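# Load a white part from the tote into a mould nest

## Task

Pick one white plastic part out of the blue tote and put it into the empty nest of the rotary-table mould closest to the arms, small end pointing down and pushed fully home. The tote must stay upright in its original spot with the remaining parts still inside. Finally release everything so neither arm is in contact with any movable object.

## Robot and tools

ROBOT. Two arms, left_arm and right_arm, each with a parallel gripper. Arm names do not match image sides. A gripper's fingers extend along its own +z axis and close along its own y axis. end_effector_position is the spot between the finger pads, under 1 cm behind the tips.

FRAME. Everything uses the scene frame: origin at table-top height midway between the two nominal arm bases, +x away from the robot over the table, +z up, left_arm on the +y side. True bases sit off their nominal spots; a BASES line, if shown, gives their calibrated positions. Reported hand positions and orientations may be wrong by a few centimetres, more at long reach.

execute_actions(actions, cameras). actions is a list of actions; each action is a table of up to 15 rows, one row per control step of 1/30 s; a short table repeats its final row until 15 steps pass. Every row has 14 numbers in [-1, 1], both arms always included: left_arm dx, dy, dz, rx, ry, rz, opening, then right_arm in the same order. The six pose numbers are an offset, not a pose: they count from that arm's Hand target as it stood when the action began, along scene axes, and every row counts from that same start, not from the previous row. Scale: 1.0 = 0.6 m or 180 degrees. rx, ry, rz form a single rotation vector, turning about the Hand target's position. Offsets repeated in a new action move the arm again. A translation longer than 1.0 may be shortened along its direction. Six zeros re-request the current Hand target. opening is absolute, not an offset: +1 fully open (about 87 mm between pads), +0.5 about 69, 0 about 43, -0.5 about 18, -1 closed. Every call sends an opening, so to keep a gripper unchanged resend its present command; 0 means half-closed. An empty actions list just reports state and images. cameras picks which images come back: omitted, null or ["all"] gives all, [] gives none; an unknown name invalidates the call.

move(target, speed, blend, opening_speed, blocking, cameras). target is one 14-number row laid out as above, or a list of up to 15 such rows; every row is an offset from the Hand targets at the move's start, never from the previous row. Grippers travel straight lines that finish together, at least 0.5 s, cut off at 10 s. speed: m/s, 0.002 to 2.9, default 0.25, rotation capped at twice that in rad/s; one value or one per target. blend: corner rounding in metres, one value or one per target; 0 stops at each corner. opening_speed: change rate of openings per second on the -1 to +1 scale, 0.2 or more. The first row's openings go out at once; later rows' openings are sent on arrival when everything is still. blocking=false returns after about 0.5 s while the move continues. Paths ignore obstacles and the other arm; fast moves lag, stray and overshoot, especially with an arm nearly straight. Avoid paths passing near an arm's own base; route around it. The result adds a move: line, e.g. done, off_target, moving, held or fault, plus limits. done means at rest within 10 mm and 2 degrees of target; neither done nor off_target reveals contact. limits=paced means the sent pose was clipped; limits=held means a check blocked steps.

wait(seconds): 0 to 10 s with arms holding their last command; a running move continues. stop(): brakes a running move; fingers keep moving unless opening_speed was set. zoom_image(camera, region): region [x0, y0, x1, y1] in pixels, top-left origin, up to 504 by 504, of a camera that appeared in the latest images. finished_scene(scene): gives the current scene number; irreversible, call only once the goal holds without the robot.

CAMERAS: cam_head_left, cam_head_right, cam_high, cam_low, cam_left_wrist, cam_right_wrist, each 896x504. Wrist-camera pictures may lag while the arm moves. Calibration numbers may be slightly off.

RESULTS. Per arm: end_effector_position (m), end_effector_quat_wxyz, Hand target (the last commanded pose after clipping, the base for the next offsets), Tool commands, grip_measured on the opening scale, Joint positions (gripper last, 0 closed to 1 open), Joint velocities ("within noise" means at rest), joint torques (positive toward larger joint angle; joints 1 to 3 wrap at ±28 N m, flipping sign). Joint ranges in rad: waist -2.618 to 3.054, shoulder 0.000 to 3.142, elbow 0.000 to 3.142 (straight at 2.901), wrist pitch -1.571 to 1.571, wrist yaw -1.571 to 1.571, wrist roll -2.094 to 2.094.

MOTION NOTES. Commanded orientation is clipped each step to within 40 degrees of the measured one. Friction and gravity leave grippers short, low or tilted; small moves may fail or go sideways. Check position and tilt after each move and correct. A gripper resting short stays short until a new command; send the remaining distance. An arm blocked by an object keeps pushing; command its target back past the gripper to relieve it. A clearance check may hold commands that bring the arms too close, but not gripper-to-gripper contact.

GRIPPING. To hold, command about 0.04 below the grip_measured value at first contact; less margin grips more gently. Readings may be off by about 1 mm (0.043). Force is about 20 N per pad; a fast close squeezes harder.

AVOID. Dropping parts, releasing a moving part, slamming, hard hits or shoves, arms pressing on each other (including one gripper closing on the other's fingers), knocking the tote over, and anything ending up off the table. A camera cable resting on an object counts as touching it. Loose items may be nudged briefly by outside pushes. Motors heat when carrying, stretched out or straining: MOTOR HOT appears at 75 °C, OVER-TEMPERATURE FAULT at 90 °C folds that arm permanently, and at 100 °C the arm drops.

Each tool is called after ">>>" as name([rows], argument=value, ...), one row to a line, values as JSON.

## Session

>>> execute_actions(actions=[])

>>> zoom_image(camera="cam_head_right", region=[180, 170, 580, 390])

>>> zoom_image(camera="cam_low", region=[340, 140, 560, 300])

Scene clock: 0.00 s.
left_arm: end_effector_position=(+0.3120, +0.2415, +0.2616) grip_measured=+1.000 end_effector_quat_wxyz=(+0.542, +0.103, +0.831, +0.070) | right_arm: end_effector_position=(+0.2310, -0.4574, +0.1255) grip_measured=+0.985 end_effector_quat_wxyz=(+0.450, +0.120, +0.878, -0.108)
Joint positions: left_arm=[-0.537 0.881 0.854 -0.45 -0.503 0.007 1] | right_arm=[-0.232 0.823 0.419 -0.208 0.095 -0.034 0.993]
Joint velocities: within noise
Joint torques (N m): no reading
Motor temperatures (°C): left_arm=[29 31 34 29 27 29 28] | right_arm=[29 34 32 28 27 28 31]
Heat: left arm: 34 °C; right arm: 34 °C.
Hand target: left_arm +0.3125, +0.2412, +0.2659; +0.547, +0.101, +0.829, +0.068 | right_arm +0.2344, -0.4583, +0.1320; +0.458, +0.120, +0.874, -0.109
Tool commands: left_gripper/opening=+1.0 right_gripper/opening=+1.0
camera_calibration:
cam_left_wrist: T_world_to_cam=[[-0.0995639, -0.970617, -0.219066, 0.319436], [-0.954538, 0.155336, -0.254417, 0.348628], [0.28097, 0.183776, -0.941957, 0.249229], [0, 0, 0, 1]] pos_world=[0.294557, 0.210093, 0.393437]
cam_right_wrist: T_world_to_cam=[[-0.31501, -0.944202, 0.0961823, -0.375248], [-0.946053, 0.304287, -0.111325, 0.397031], [0.0758463, -0.126062, -0.989119, 0.190546], [0, 0, 0, 1]] pos_world=[0.242954, -0.451101, 0.268765]

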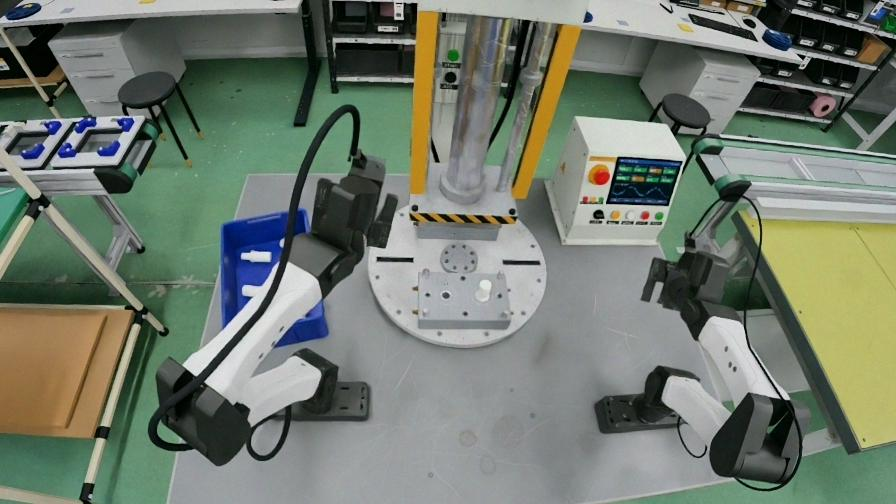

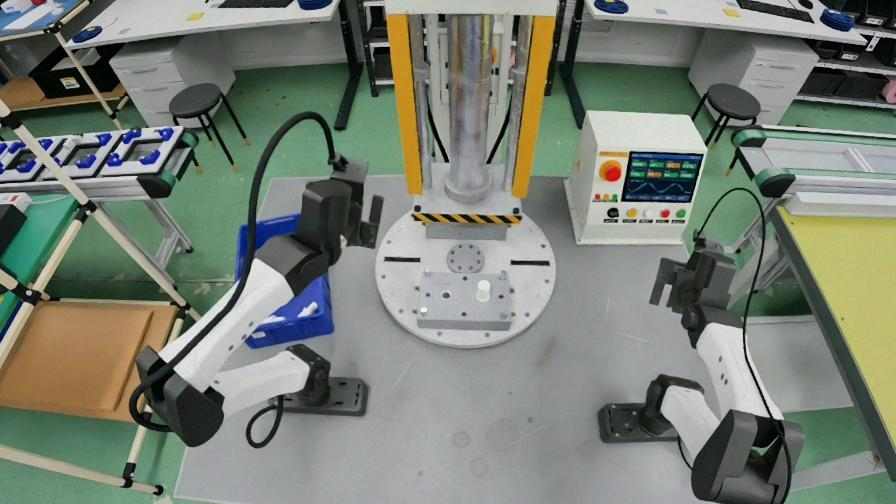

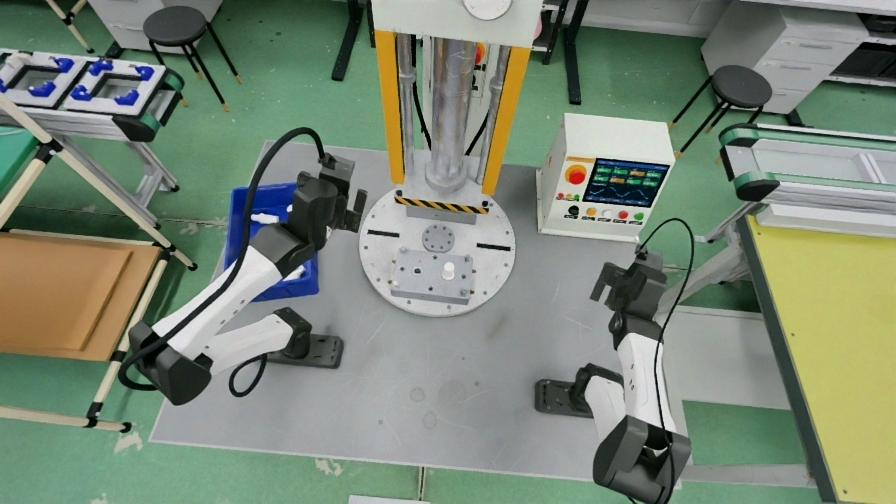

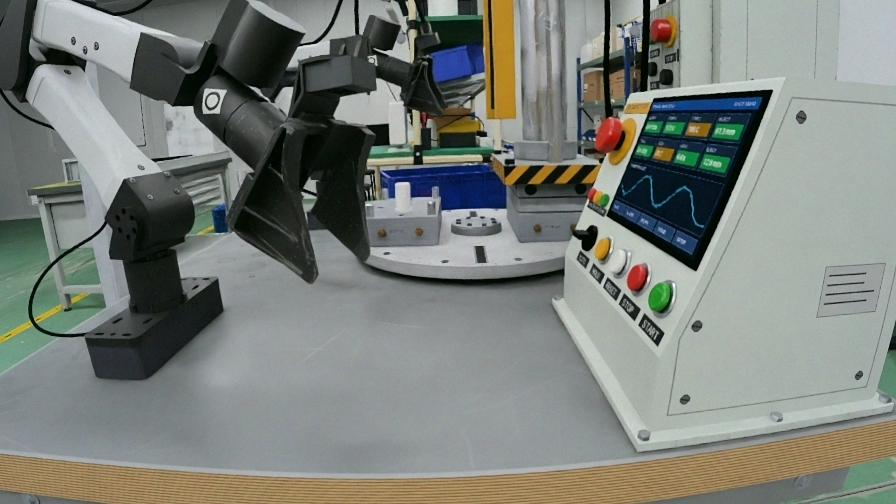

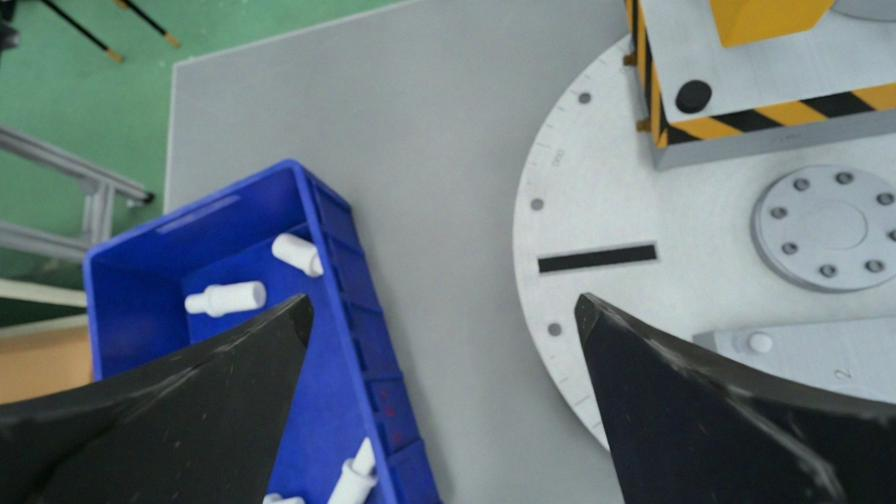

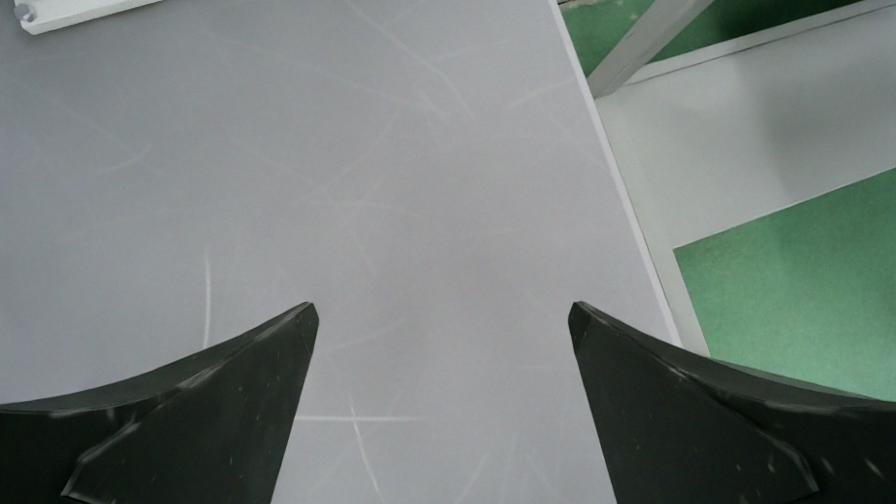

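Scaled by 1.260 from the camera's 896x504 image, which has a finer 1280x720 frame.

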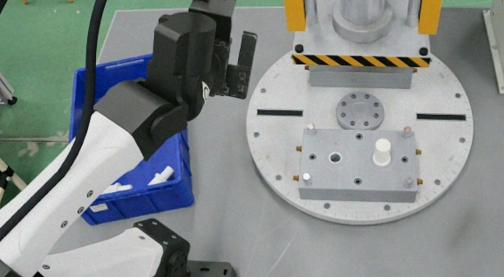

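Scaled by 2.291 from the camera's 896x504 image, which has a finer 1280x720 frame.

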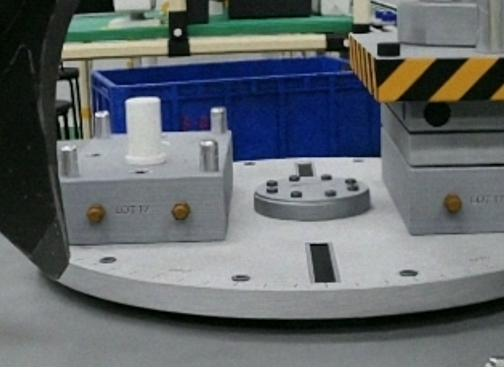

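>>> move(target=[-0.041, 0.148, 0.1235, -0.104, 0.0536, 0.0687, 1, 0, 0, 0, 0, 0, 0, 1])

>>> zoom_image(camera="cam_head_right", region=[190, 180, 390, 370])

Scene clock: 13.53 s.
left_arm: end_effector_position=(+0.2879, +0.3299, +0.3342) grip_measured=+1.000 end_effector_quat_wxyz=(+0.471, -0.076, +0.879, -0.016) | right_arm: end_effector_position=(+0.2310, -0.4574, +0.1255) grip_measured=+0.985 end_effector_quat_wxyz=(+0.450, +0.120, +0.878, -0.108)
Joint positions: left_arm=[0.1 0.963 1.332 -0.957 0.029 -0.1 1] | right_arm=[-0.232 0.823 0.419 -0.208 0.095 -0.034 0.993]
Joint velocities: within noise
Joint torques (N m): left_arm=[1.35 -0.65 9.8 1.65 0.21 0.08] | right_arm=[-0.25 -1.28 8.18 2.14 0.06 0]
Motor temperatures (°C): left_arm=[29 31 37 31 27 29 28] | right_arm=[29 34 35 31 27 28 31]
Heat: left arm: 37 °C; right arm: 35 °C.
Hand target: left_arm +0.2878, +0.3301, +0.3401; +0.474, -0.073, +0.877, -0.018 | right_arm +0.2344, -0.4583, +0.1320; +0.458, +0.120, +0.874, -0.109
Off the commanded pose: left_arm 0.006 m, 1 deg | right_arm 0.007 m, 1 deg.
move: done
camera_calibration:
cam_left_wrist: T_world_to_cam=[[0.115722, -0.987332, 0.108557, 0.252814], [-0.987123, -0.126467, -0.0979467, 0.38039], [0.110435, -0.0958249, -0.989253, 0.465242], [0, 0, 0, 1]] pos_world=[0.294857, 0.3423, 0.470055]
cam_right_wrist: T_world_to_cam=[[-0.31501, -0.944202, 0.0961823, -0.375248], [-0.946053, 0.304287, -0.111325, 0.397031], [0.0758463, -0.126062, -0.989119, 0.190546], [0, 0, 0, 1]] pos_world=[0.242954, -0.451101, 0.268765]

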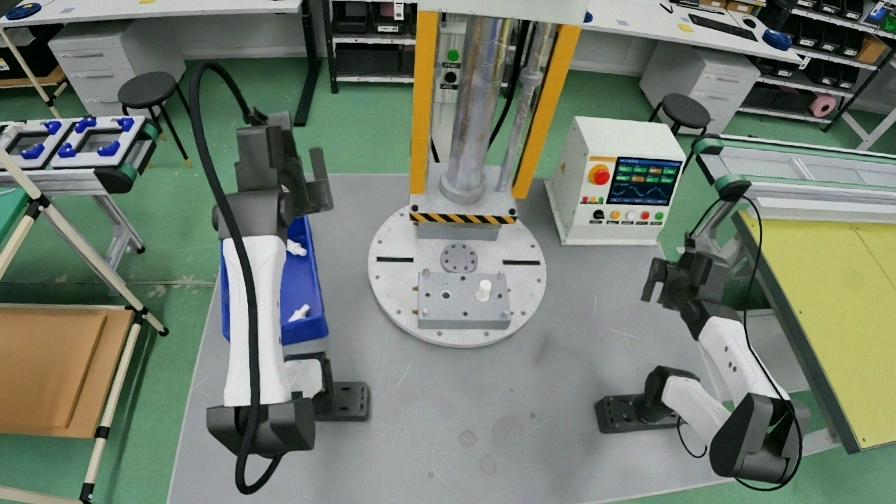

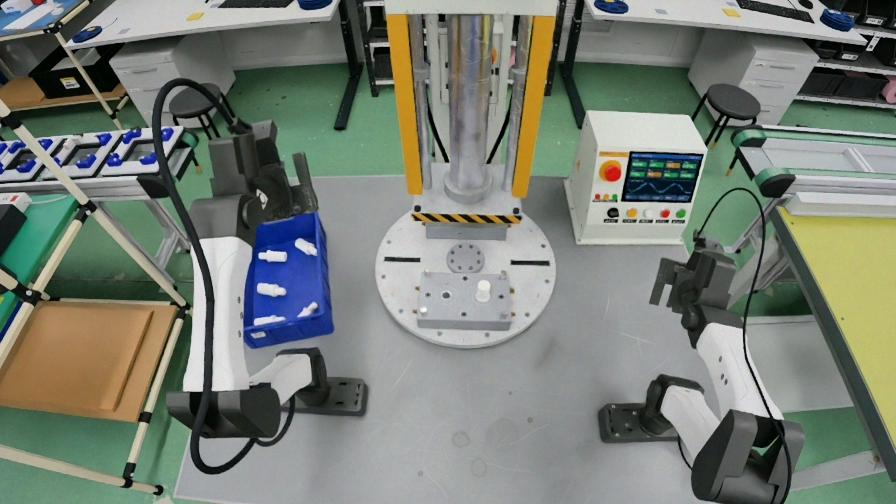

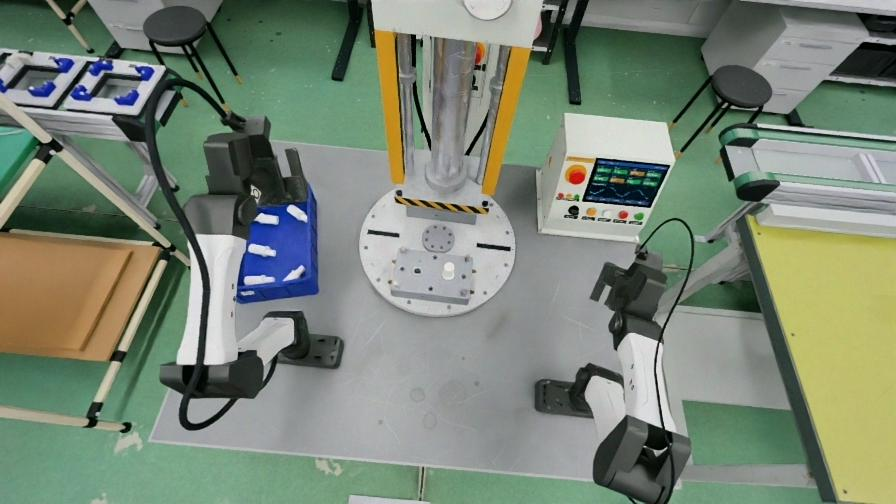

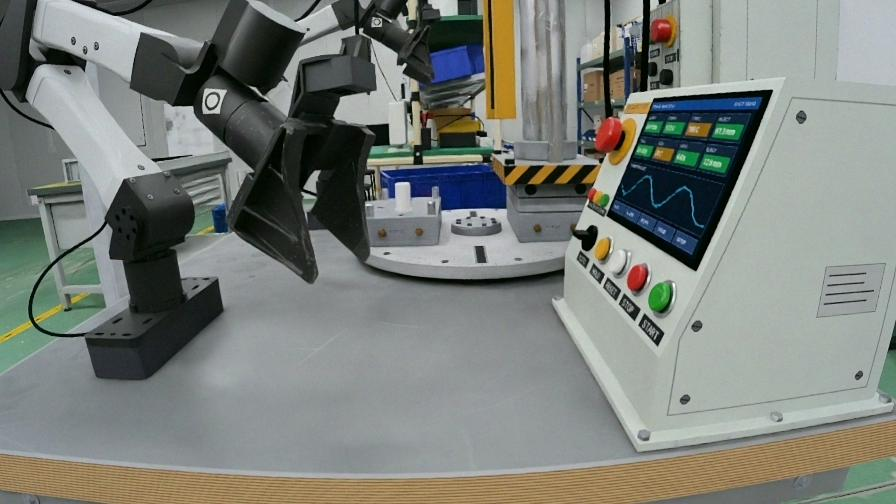

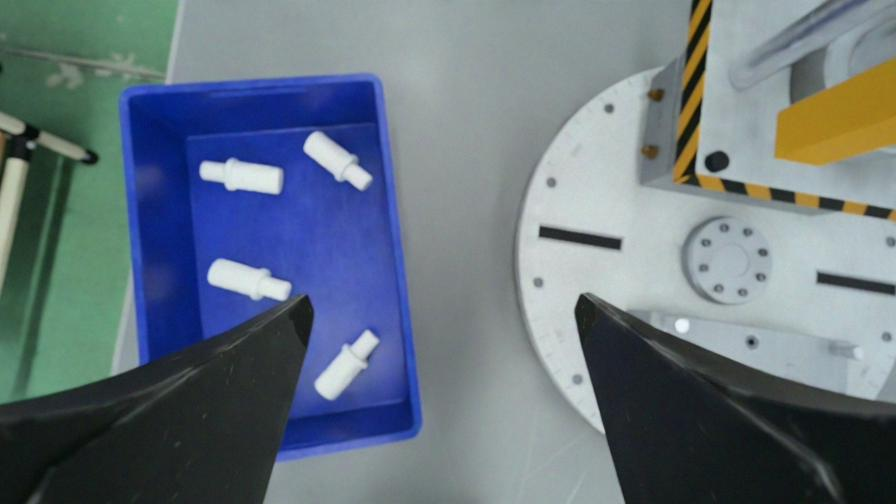

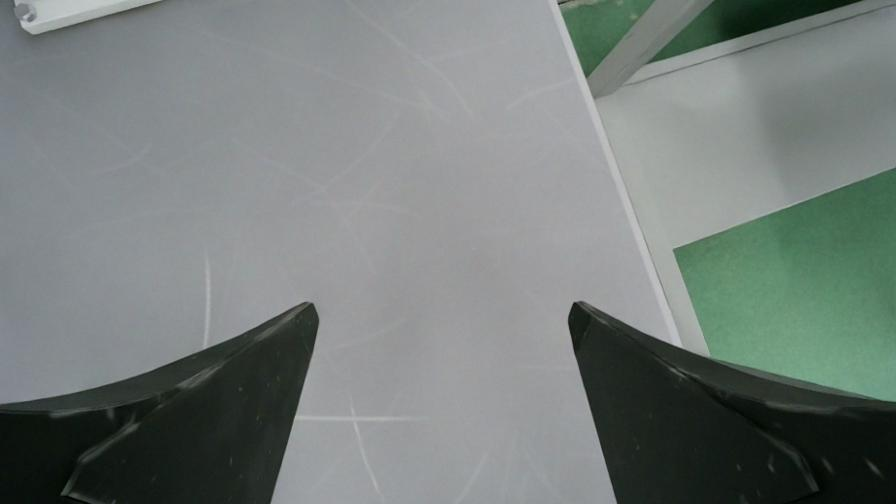

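Scaled by 2.520 from the camera's 896x504 image, which has a finer 1280x720 frame.

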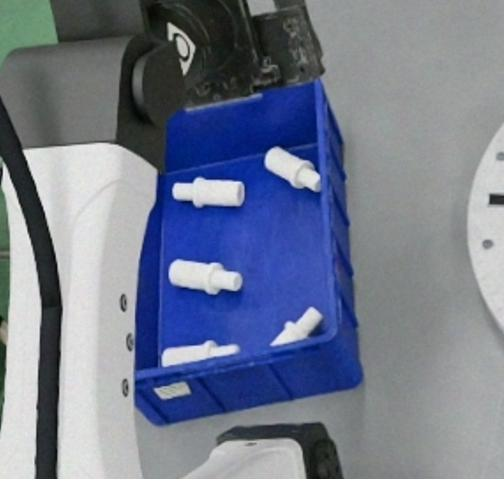

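>>> move(target=[0.007, 0.271, -0.3, -0.0613, 0.1164, 0.3916, 0.2, 0, 0, 0, 0, 0, 0, 1], cameras=["cam_left_wrist","cam_head_right","cam_high"])

>>> zoom_image(camera="cam_head_right", region=[190, 180, 390, 370])

Scene clock: 78.97 s.
left_arm: end_effector_position=(+0.2889, +0.4853, +0.1545) grip_measured=+0.200 end_effector_quat_wxyz=(+0.225, -0.600, +0.746, +0.183) | right_arm: end_effector_position=(+0.2310, -0.4574, +0.1255) grip_measured=+0.985 end_effector_quat_wxyz=(+0.450, +0.120, +0.878, -0.108)
Joint positions: left_arm=[0.422 1.465 1.162 -0.897 -0.468 -0.855 0.6] | right_arm=[-0.232 0.823 0.419 -0.208 0.095 -0.034 0.993]
Joint velocities: within noise
Joint torques (N m): left_arm=[1.18 -4.37 10.5 0.92 -0.43 -0.08] | right_arm=[-0.32 -1.22 8.1 2.12 0.08 0.01]
Motor temperatures (°C): left_arm=[29 31 42 34 27 29 28] | right_arm=[29 34 42 36 27 28 31]
Heat: left arm: 42 °C; right arm: 42 °C.
Hand target: left_arm +0.2921, +0.4926, +0.1601; +0.232, -0.607, +0.736, +0.191 | right_arm +0.2344, -0.4583, +0.1320; +0.458, +0.120, +0.874, -0.109
Off the commanded pose: left_arm 0.010 m, 2 deg | right_arm 0.007 m, 1 deg.
move: done
camera_calibration:
cam_left_wrist: T_world_to_cam=[[0.97697, -0.213246, 0.00745438, -0.183265], [-0.206307, -0.935108, 0.288116, 0.490635], [-0.0544689, -0.283019, -0.957566, 0.435876], [0, 0, 0, 1]] pos_world=[0.304007, 0.543078, 0.277387]
Images, in order (width x height): cam_head_right 896x504, cam_high 896x504, cam_left_wrist 896x504.

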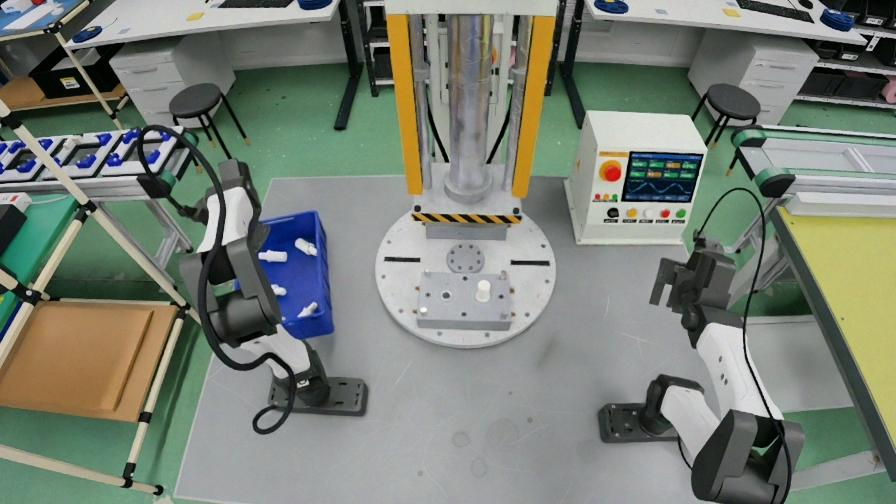

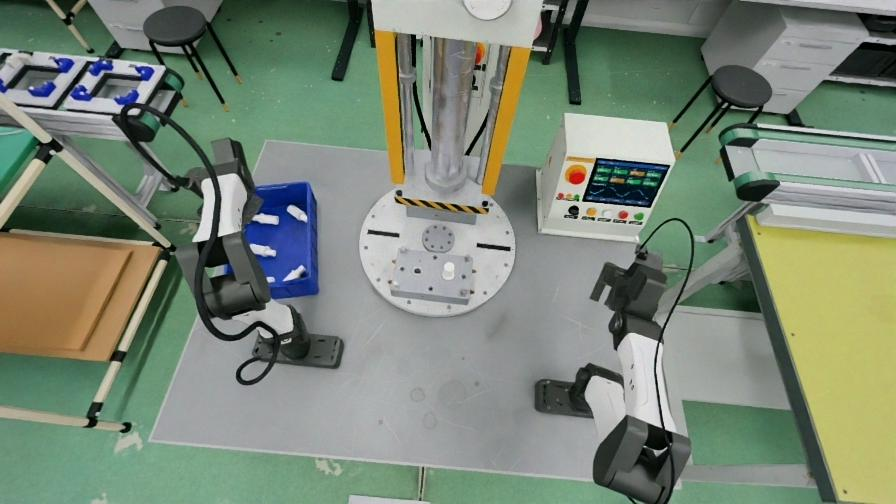

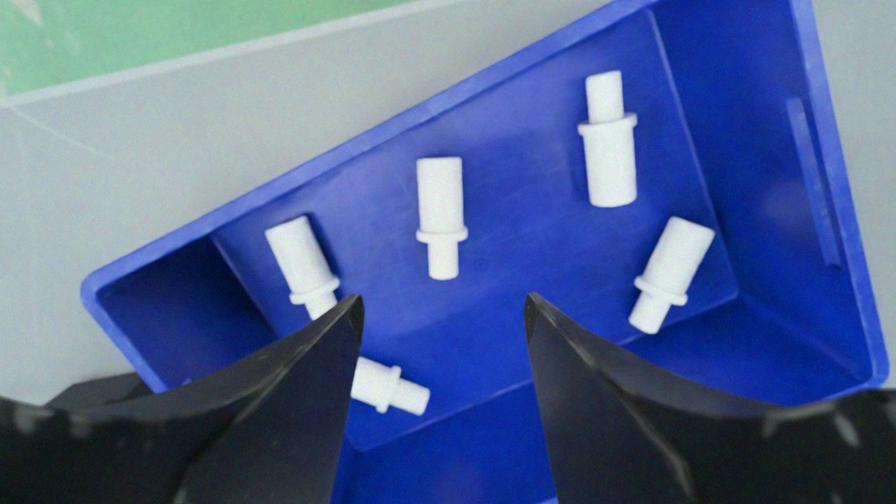

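Scaled by 2.520 from the camera's 896x504 image, which has a finer 1280x720 frame.

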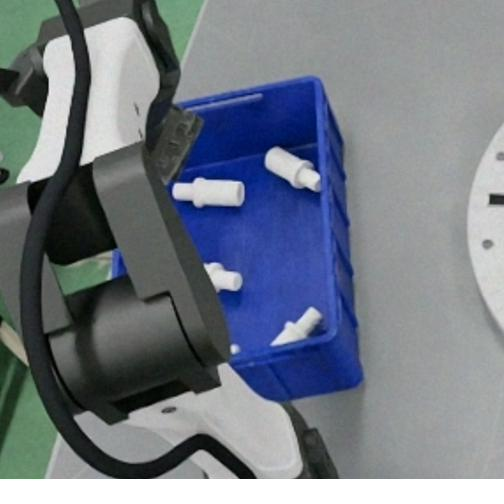

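>>> move(target=[0.001, 0.009, -0.18, 0, 0, 0, 0.2, 0, 0, 0, 0, 0, 0, 1], speed=0.12, cameras=["cam_left_wrist","cam_head_right"])

>>> zoom_image(camera="cam_head_right", region=[190, 180, 390, 370])

Scene clock: 89.93 s.
left_arm: end_effector_position=(+0.2949, +0.4932, +0.0564) grip_measured=+0.200 end_effector_quat_wxyz=(+0.233, -0.606, +0.738, +0.182) | right_arm: end_effector_position=(+0.2310, -0.4574, +0.1255) grip_measured=+0.985 end_effector_quat_wxyz=(+0.450, +0.120, +0.878, -0.108)
Joint positions: left_arm=[0.437 1.59 0.869 -0.459 -0.469 -0.856 0.6] | right_arm=[-0.232 0.823 0.419 -0.208 0.095 -0.034 0.993]
Joint velocities: within noise
Joint torques (N m): left_arm=[1.36 -4.78 6.49 1.18 -0.36 0.07] | right_arm=[-0.35 -1.32 8.09 2.15 0.12 0.03]
Motor temperatures (°C): left_arm=[29 31 43 33 27 29 28] | right_arm=[29 34 42 36 27 28 31]
Heat: left arm: 43 °C; right arm: 42 °C.
Hand target: left_arm +0.2927, +0.4980, +0.0521; +0.232, -0.607, +0.736, +0.191 | right_arm +0.2344, -0.4583, +0.1320; +0.458, +0.120, +0.874, -0.109
Off the commanded pose: left_arm 0.007 m, 1 deg | right_arm 0.007 m, 1 deg.
move: done
camera_calibration:
cam_left_wrist: T_world_to_cam=[[0.979978, -0.19777, 0.0230372, -0.196026], [-0.196356, -0.940772, 0.276392, 0.52802], [-0.0329893, -0.275381, -0.960769, 0.334637], [0, 0, 0, 1]] pos_world=[0.30682, 0.550131, 0.180085]
Images, in order (width x height): cam_head_right 896x504, cam_left_wrist 896x504.

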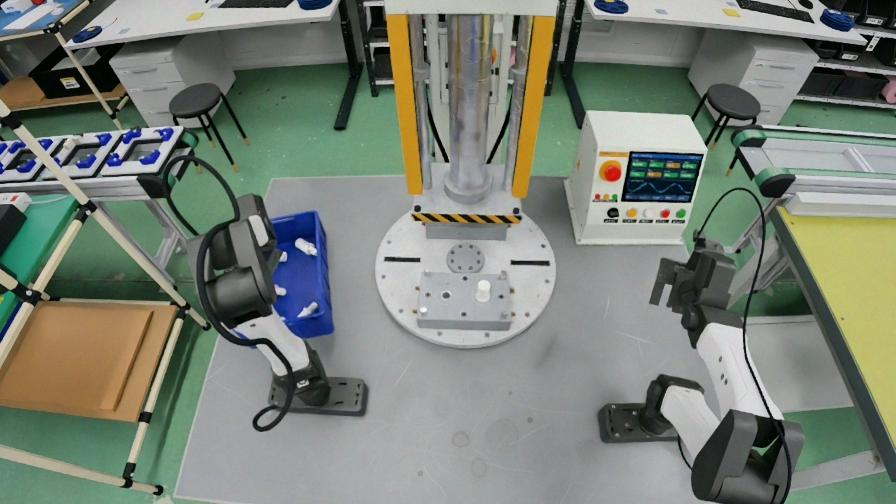

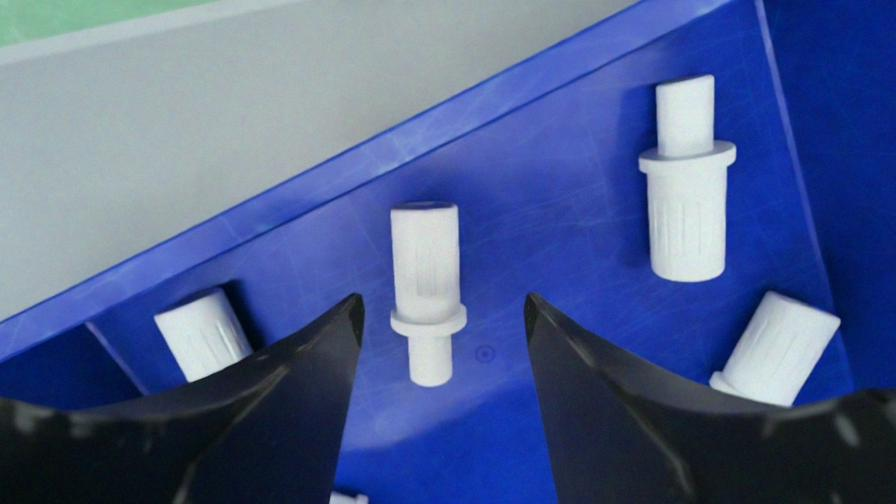

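Scaled by 2.520 from the camera's 896x504 image, which has a finer 1280x720 frame.

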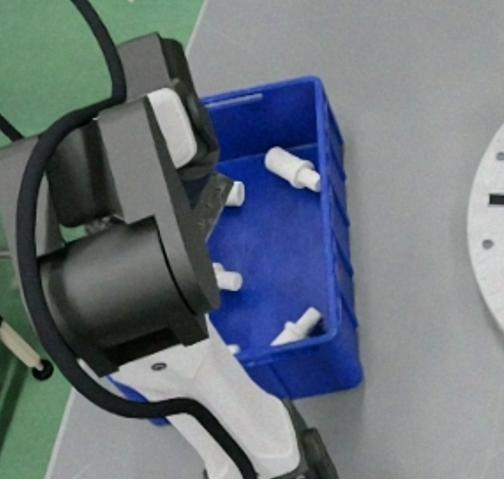

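>>> move([
  [-0.012, 0.002, 0.0, 0, 0, 0, 0.2, 0, 0, 0, 0, 0, 0, 1],
  [-0.012, 0.002, -0.06, 0, 0, 0, 0.2, 0, 0, 0, 0, 0, 0, 1],
], speed=0.08, cameras=["cam_left_wrist"])

Scene clock: 104.80 s.
left_arm: end_effector_position=(+0.2878, +0.4960, +0.0210) grip_measured=+0.200 end_effector_quat_wxyz=(+0.234, -0.607, +0.737, +0.185) | right_arm: end_effector_position=(+0.2310, -0.4574, +0.1255) grip_measured=+0.985 end_effector_quat_wxyz=(+0.450, +0.120, +0.878, -0.108)
Joint positions: left_arm=[0.453 1.653 0.766 -0.286 -0.469 -0.841 0.6] | right_arm=[-0.232 0.823 0.419 -0.208 0.095 -0.034 0.993]
Joint velocities: within noise
Joint torques (N m): left_arm=[1.24 -4.75 5.91 1.22 -0.3 0.08] | right_arm=[-0.44 -1.31 8.09 2.15 0.05 0.01]
Motor temperatures (°C): left_arm=[29 32 41 33 27 29 28] | right_arm=[29 34 43 37 27 28 31]
Heat: left arm: 41 °C; right arm: 43 °C.
Hand target: left_arm +0.2855, +0.4992, +0.0160; +0.232, -0.607, +0.736, +0.191 | right_arm +0.2344, -0.4583, +0.1320; +0.458, +0.120, +0.874, -0.109
Off the commanded pose: left_arm 0.006 m, 1 deg | right_arm 0.007 m, 1 deg.
move: done
camera_calibration:
cam_left_wrist: T_world_to_cam=[[0.980821, -0.193761, 0.021138, -0.190005], [-0.192147, -0.943015, 0.271665, 0.539116], [-0.0327045, -0.270516, -0.96216, 0.298624], [0, 0, 0, 1]] pos_world=[0.299717, 0.552362, 0.144881]
Images, in order (width x height): cam_left_wrist 896x504.

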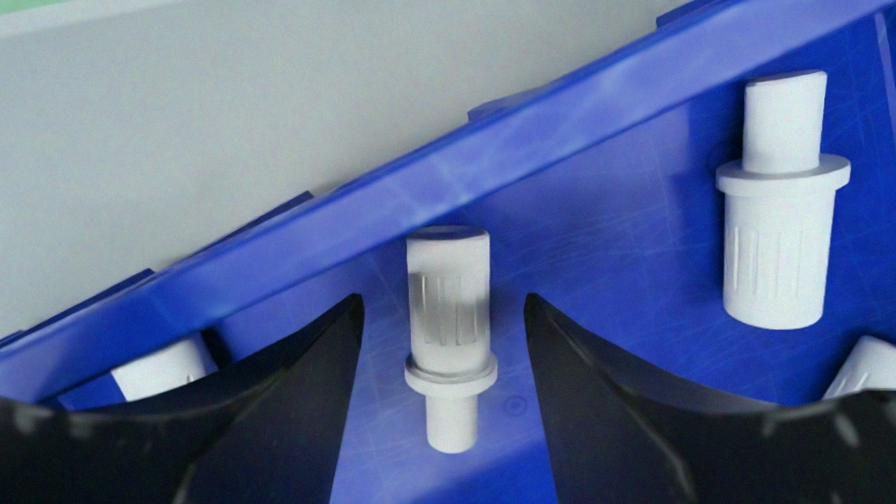

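>>> move(target=[0, 0, -0.002, 0, 0, 0, -0.5, 0, 0, 0, 0, 0, 0, 1], opening_speed=0.4, cameras=["cam_left_wrist"])

Scene clock: 111.67 s.
left_arm: end_effector_position=(+0.2892, +0.4967, +0.0214) grip_measured=-0.345 end_effector_quat_wxyz=(+0.237, -0.607, +0.736, +0.184) | right_arm: end_effector_position=(+0.2310, -0.4574, +0.1255) grip_measured=+0.985 end_effector_quat_wxyz=(+0.450, +0.120, +0.878, -0.108)
Joint positions: left_arm=[0.453 1.653 0.766 -0.28 -0.469 -0.841 0.327] | right_arm=[-0.232 0.823 0.419 -0.208 0.095 -0.034 0.993]
Joint velocities: within noise
Joint torques (N m): left_arm=[1.26 -4.55 5.7 1.21 -0.28 0.08] | right_arm=[-0.4 -1.22 8.12 2.11 0.09 0.01]
Motor temperatures (°C): left_arm=[29 33 41 33 27 29 28] | right_arm=[29 34 43 37 27 28 31]
Heat: left arm: 41 °C; right arm: 43 °C.
Hand target: left_arm +0.2855, +0.4992, +0.0148; +0.232, -0.607, +0.736, +0.191 | right_arm +0.2344, -0.4583, +0.1320; +0.458, +0.120, +0.874, -0.109
Off the commanded pose: left_arm 0.008 m, 1 deg | right_arm 0.007 m, 1 deg.
move: done
camera_calibration:
cam_left_wrist: T_world_to_cam=[[0.980662, -0.193928, 0.026337, -0.191197], [-0.193823, -0.943751, 0.267894, 0.540805], [-0.0270966, -0.267818, -0.963088, 0.296364], [0, 0, 0, 1]] pos_world=[0.300351, 0.552678, 0.145581]
Images, in order (width x height): cam_left_wrist 896x504.

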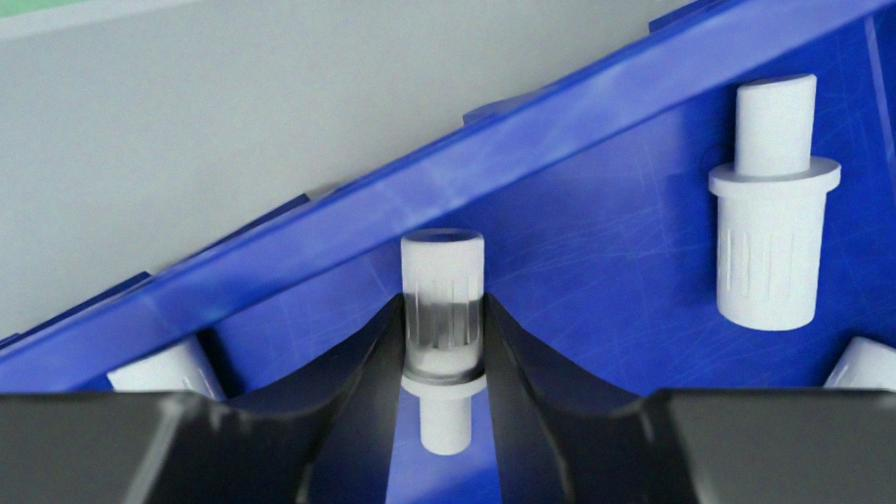

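>>> move([
  [0, 0, 0.15, 0, 0, 0, -0.5, 0, 0, 0, 0, 0, 0, 1],
  [0.011, -0.1145, 0.15, 0, 0, -0.194, -0.5, 0, 0, 0, 0, 0, 0, 1],
], speed=0.12, cameras=["cam_left_wrist","cam_head_right","cam_high"])

>>> zoom_image(camera="cam_head_right", region=[190, 180, 390, 370])

Scene clock: 134.50 s.
left_arm: end_effector_position=(+0.2879, +0.4324, +0.1003) grip_measured=-0.345 end_effector_quat_wxyz=(+0.262, -0.365, +0.886, +0.117) | right_arm: end_effector_position=(+0.2310, -0.4574, +0.1255) grip_measured=+0.985 end_effector_quat_wxyz=(+0.450, +0.120, +0.878, -0.108)
Joint positions: left_arm=[0.324 1.301 0.794 -0.54 -0.267 -0.398 0.327] | right_arm=[-0.232 0.823 0.419 -0.208 0.095 -0.034 0.993]
Joint velocities: within noise
Joint torques (N m): left_arm=[0.1 -5.82 7.02 1.46 0.01 0.09] | right_arm=[-0.34 -1.22 8.1 2.12 0.09 0.03]
Motor temperatures (°C): left_arm=[29 33 39 33 27 29 29] | right_arm=[29 34 44 38 27 28 31]
Heat: left arm: 39 °C; right arm: 44 °C.
Hand target: left_arm +0.2920, +0.4305, +0.1048; +0.279, -0.358, +0.884, +0.113 | right_arm +0.2344, -0.4583, +0.1320; +0.458, +0.120, +0.874, -0.109
Off the commanded pose: left_arm 0.006 m, 2 deg | right_arm 0.007 m, 1 deg.
move: done
camera_calibration:
cam_left_wrist: T_world_to_cam=[[0.709159, -0.705014, -0.00692103, 0.0980722], [-0.672373, -0.679214, 0.294249, 0.479488], [-0.212151, -0.204016, -0.955704, 0.380032], [0, 0, 0, 1]] pos_world=[0.33347, 0.47235, 0.222788]
Images, in order (width x height): cam_head_right 896x504, cam_high 896x504, cam_left_wrist 896x504.

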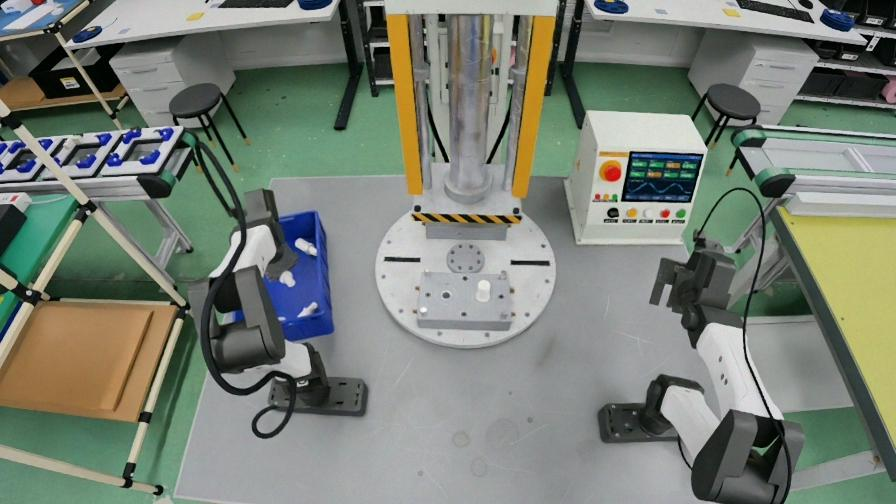

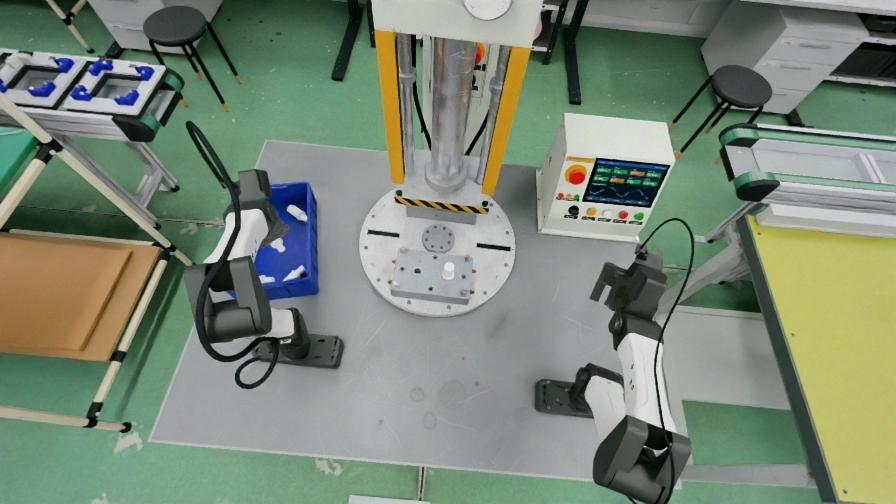

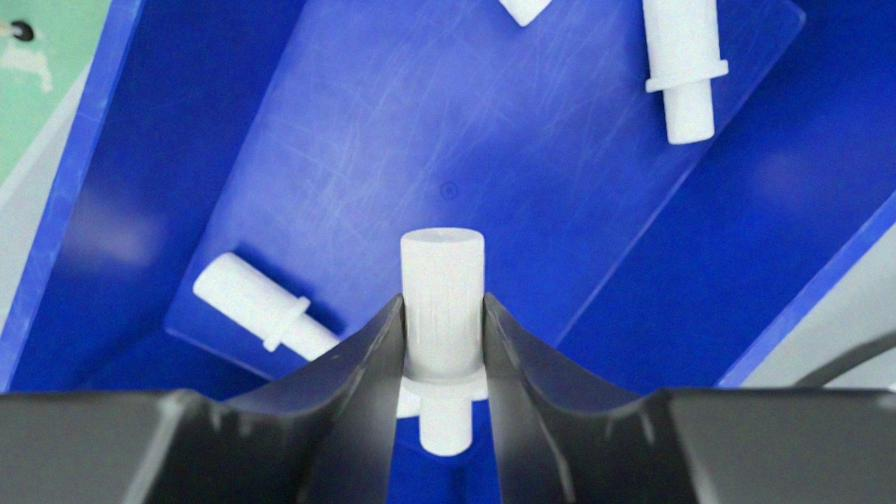

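Scaled by 2.520 from the camera's 896x504 image, which has a finer 1280x720 frame.

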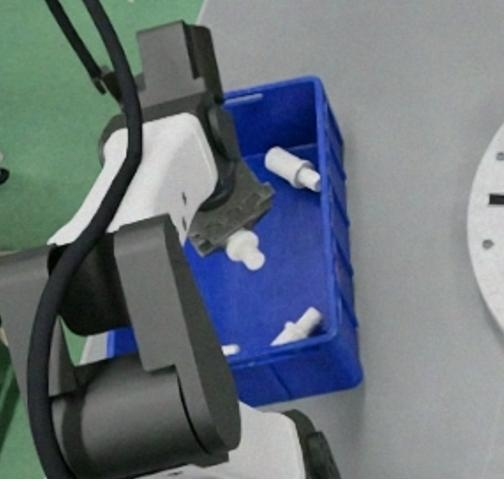

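>>> move([
  [0.037, 0.0, 0.0, 0, 0, 0, -0.5, 0, 0, 0, 0, 0, 0, 1],
  [0.037, 0.0, -0.145, 0, 0, 0, -0.5, 0, 0, 0, 0, 0, 0, 1],
], speed=0.08, cameras=["cam_left_wrist"])

Scene clock: 144.57 s.
left_arm: end_effector_position=(+0.3141, +0.4317, +0.0230) grip_measured=-0.345 end_effector_quat_wxyz=(+0.278, -0.357, +0.885, +0.111) | right_arm: end_effector_position=(+0.2310, -0.4574, +0.1255) grip_measured=+0.985 end_effector_quat_wxyz=(+0.450, +0.120, +0.878, -0.108)
Joint positions: left_arm=[0.297 1.54 0.633 -0.111 -0.267 -0.406 0.327] | right_arm=[-0.232 0.823 0.419 -0.208 0.095 -0.034 0.993]
Joint velocities: within noise
Joint torques (N m): left_arm=[0.14 -4.11 5.7 1.52 -0.12 -0.05] | right_arm=[-0.4 -1.28 8.12 2.12 0.07 0]
Motor temperatures (°C): left_arm=[29 33 40 33 27 29 29] | right_arm=[29 34 44 38 27 28 31]
Heat: left arm: 40 °C; right arm: 44 °C.
Hand target: left_arm +0.3142, +0.4305, +0.0179; +0.279, -0.358, +0.884, +0.113 | right_arm +0.2344, -0.4583, +0.1320; +0.458, +0.120, +0.874, -0.109
Off the commanded pose: left_arm 0.005 m, 0 deg | right_arm 0.007 m, 1 deg.
move: done
camera_calibration:
cam_left_wrist: T_world_to_cam=[[0.694014, -0.719879, 0.0109028, 0.0892179], [-0.695388, -0.666326, 0.269158, 0.521582], [-0.186496, -0.194381, -0.963034, 0.299509], [0, 0, 0, 1]] pos_world=[0.35664, 0.469988, 0.147077]
Images, in order (width x height): cam_left_wrist 896x504.

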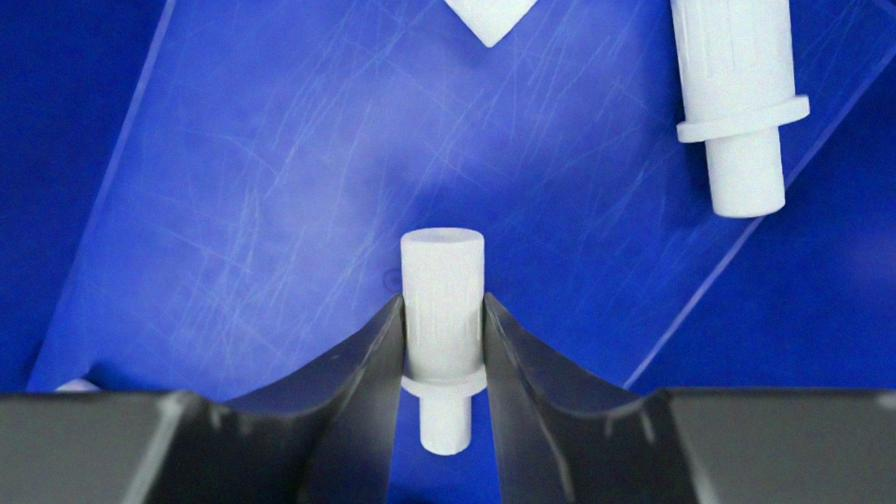

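>>> move([
  [0.0, 0.0, -0.006, 0, 0, 0, -0.5, 0, 0, 0, 0, 0, 0, 1],
  [0.0, 0.0, -0.006, 0, 0, 0, 0.0, 0, 0, 0, 0, 0, 0, 1],
], speed=0.03, opening_speed=0.3, cameras=["cam_left_wrist"])

Scene clock: 150.83 s.
left_arm: end_effector_position=(+0.3151, +0.4320, +0.0201) grip_measured=+0.000 end_effector_quat_wxyz=(+0.280, -0.357, +0.884, +0.111) | right_arm: end_effector_position=(+0.2310, -0.4574, +0.1255) grip_measured=+0.985 end_effector_quat_wxyz=(+0.450, +0.120, +0.878, -0.108)
Joint positions: left_arm=[0.297 1.551 0.626 -0.089 -0.267 -0.406 0.5] | right_arm=[-0.232 0.823 0.419 -0.208 0.095 -0.034 0.993]
Joint velocities: within noise
Joint torques (N m): left_arm=[0.21 -4.08 5.57 1.53 -0.13 -0.06] | right_arm=[-0.29 -1.28 8.16 2.15 0.1 0.02]
Motor temperatures (°C): left_arm=[29 33 39 33 27 29 29] | right_arm=[29 34 44 38 27 28 31]
Heat: left arm: 39 °C; right arm: 44 °C.
Hand target: left_arm +0.3142, +0.4305, +0.0143; +0.279, -0.358, +0.884, +0.113 | right_arm +0.2344, -0.4583, +0.1320; +0.458, +0.120, +0.874, -0.109
Off the commanded pose: left_arm 0.006 m, 0 deg | right_arm 0.007 m, 1 deg.
move: done
camera_calibration:
cam_left_wrist: T_world_to_cam=[[0.694014, -0.719847, 0.0128745, 0.0886624], [-0.696423, -0.666681, 0.265578, 0.523824], [-0.182592, -0.193281, -0.964003, 0.295158], [0, 0, 0, 1]] pos_world=[0.357164, 0.470095, 0.144276]
Images, in order (width x height): cam_left_wrist 896x504.

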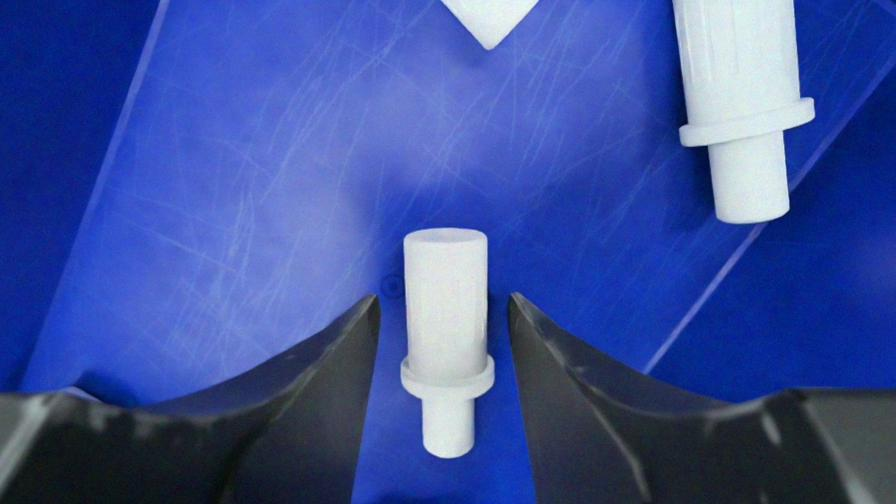

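>>> move([
  [0.0, 0.0, 0.11, 0, 0, 0, 0.0, 0, 0, 0, 0, 0, 0, 1],
  [-0.007, -0.004, 0.118, -0.1355, 0.1397, 0, 0.0, 0, 0, 0, 0, 0, 0, 1],
], speed=0.12, cameras=["cam_left_wrist"])

>>> zoom_image(camera="cam_left_wrist", region=[300, 150, 600, 420])

Scene clock: 175.33 s.
left_arm: end_effector_position=(+0.3066, +0.4258, +0.0849) grip_measured=+0.000 end_effector_quat_wxyz=(+0.002, -0.376, +0.927, +0.005) | right_arm: end_effector_position=(+0.2310, -0.4574, +0.1255) grip_measured=+0.985 end_effector_quat_wxyz=(+0.450, +0.120, +0.878, -0.108)
Joint positions: left_arm=[0.429 1.853 1.353 -1.065 -0.011 -0.354 0.5] | right_arm=[-0.232 0.823 0.419 -0.208 0.095 -0.034 0.993]
Joint velocities: within noise
Joint torques (N m): left_arm=[1.32 -6.34 9.54 0.24 0.22 0.1] | right_arm=[-0.25 -1.35 8.21 2.13 0.1 0.03]
Motor temperatures (°C): left_arm=[29 33 39 33 27 29 28] | right_arm=[29 34 45 39 27 28 31]
Heat: left arm: 39 °C; right arm: 45 °C.
Hand target: left_arm +0.3101, +0.4281, +0.0851; +0.000, -0.375, +0.927, +0.000 | right_arm +0.2344, -0.4583, +0.1320; +0.458, +0.120, +0.874, -0.109
Off the commanded pose: left_arm 0.004 m, 1 deg | right_arm 0.007 m, 1 deg.
move: done
camera_calibration:
cam_left_wrist: T_world_to_cam=[[0.700772, -0.713385, -0.00031958, 0.0855955], [-0.458885, -0.451115, 0.765454, 0.289633], [-0.546207, -0.536262, -0.643491, 0.585289], [0, 0, 0, 1]] pos_world=[0.392614, 0.505588, 0.154955]
Images, in order (width x height): cam_left_wrist 896x504.

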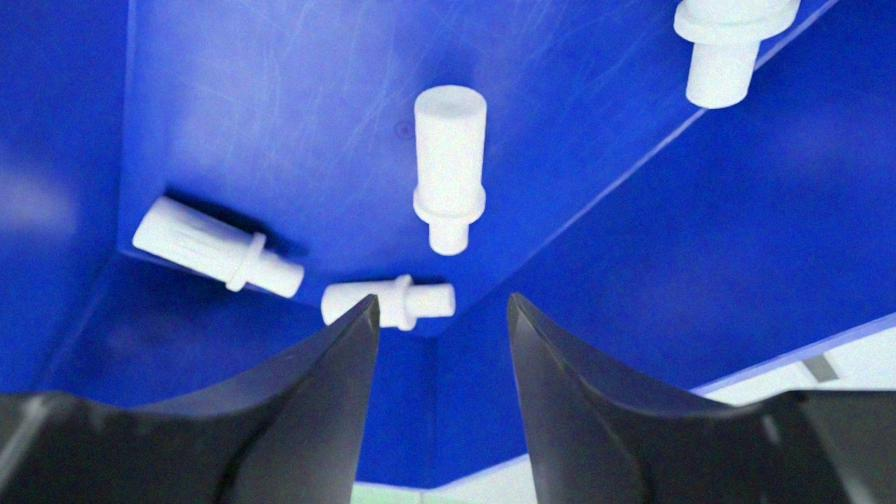

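Scaled by 1.680 from the camera's 896x504 image, which has a finer 1280x720 frame.

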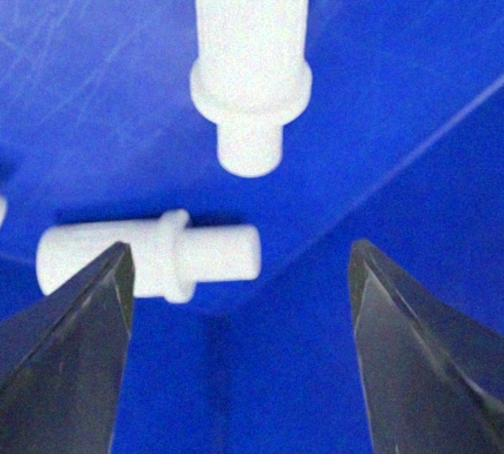

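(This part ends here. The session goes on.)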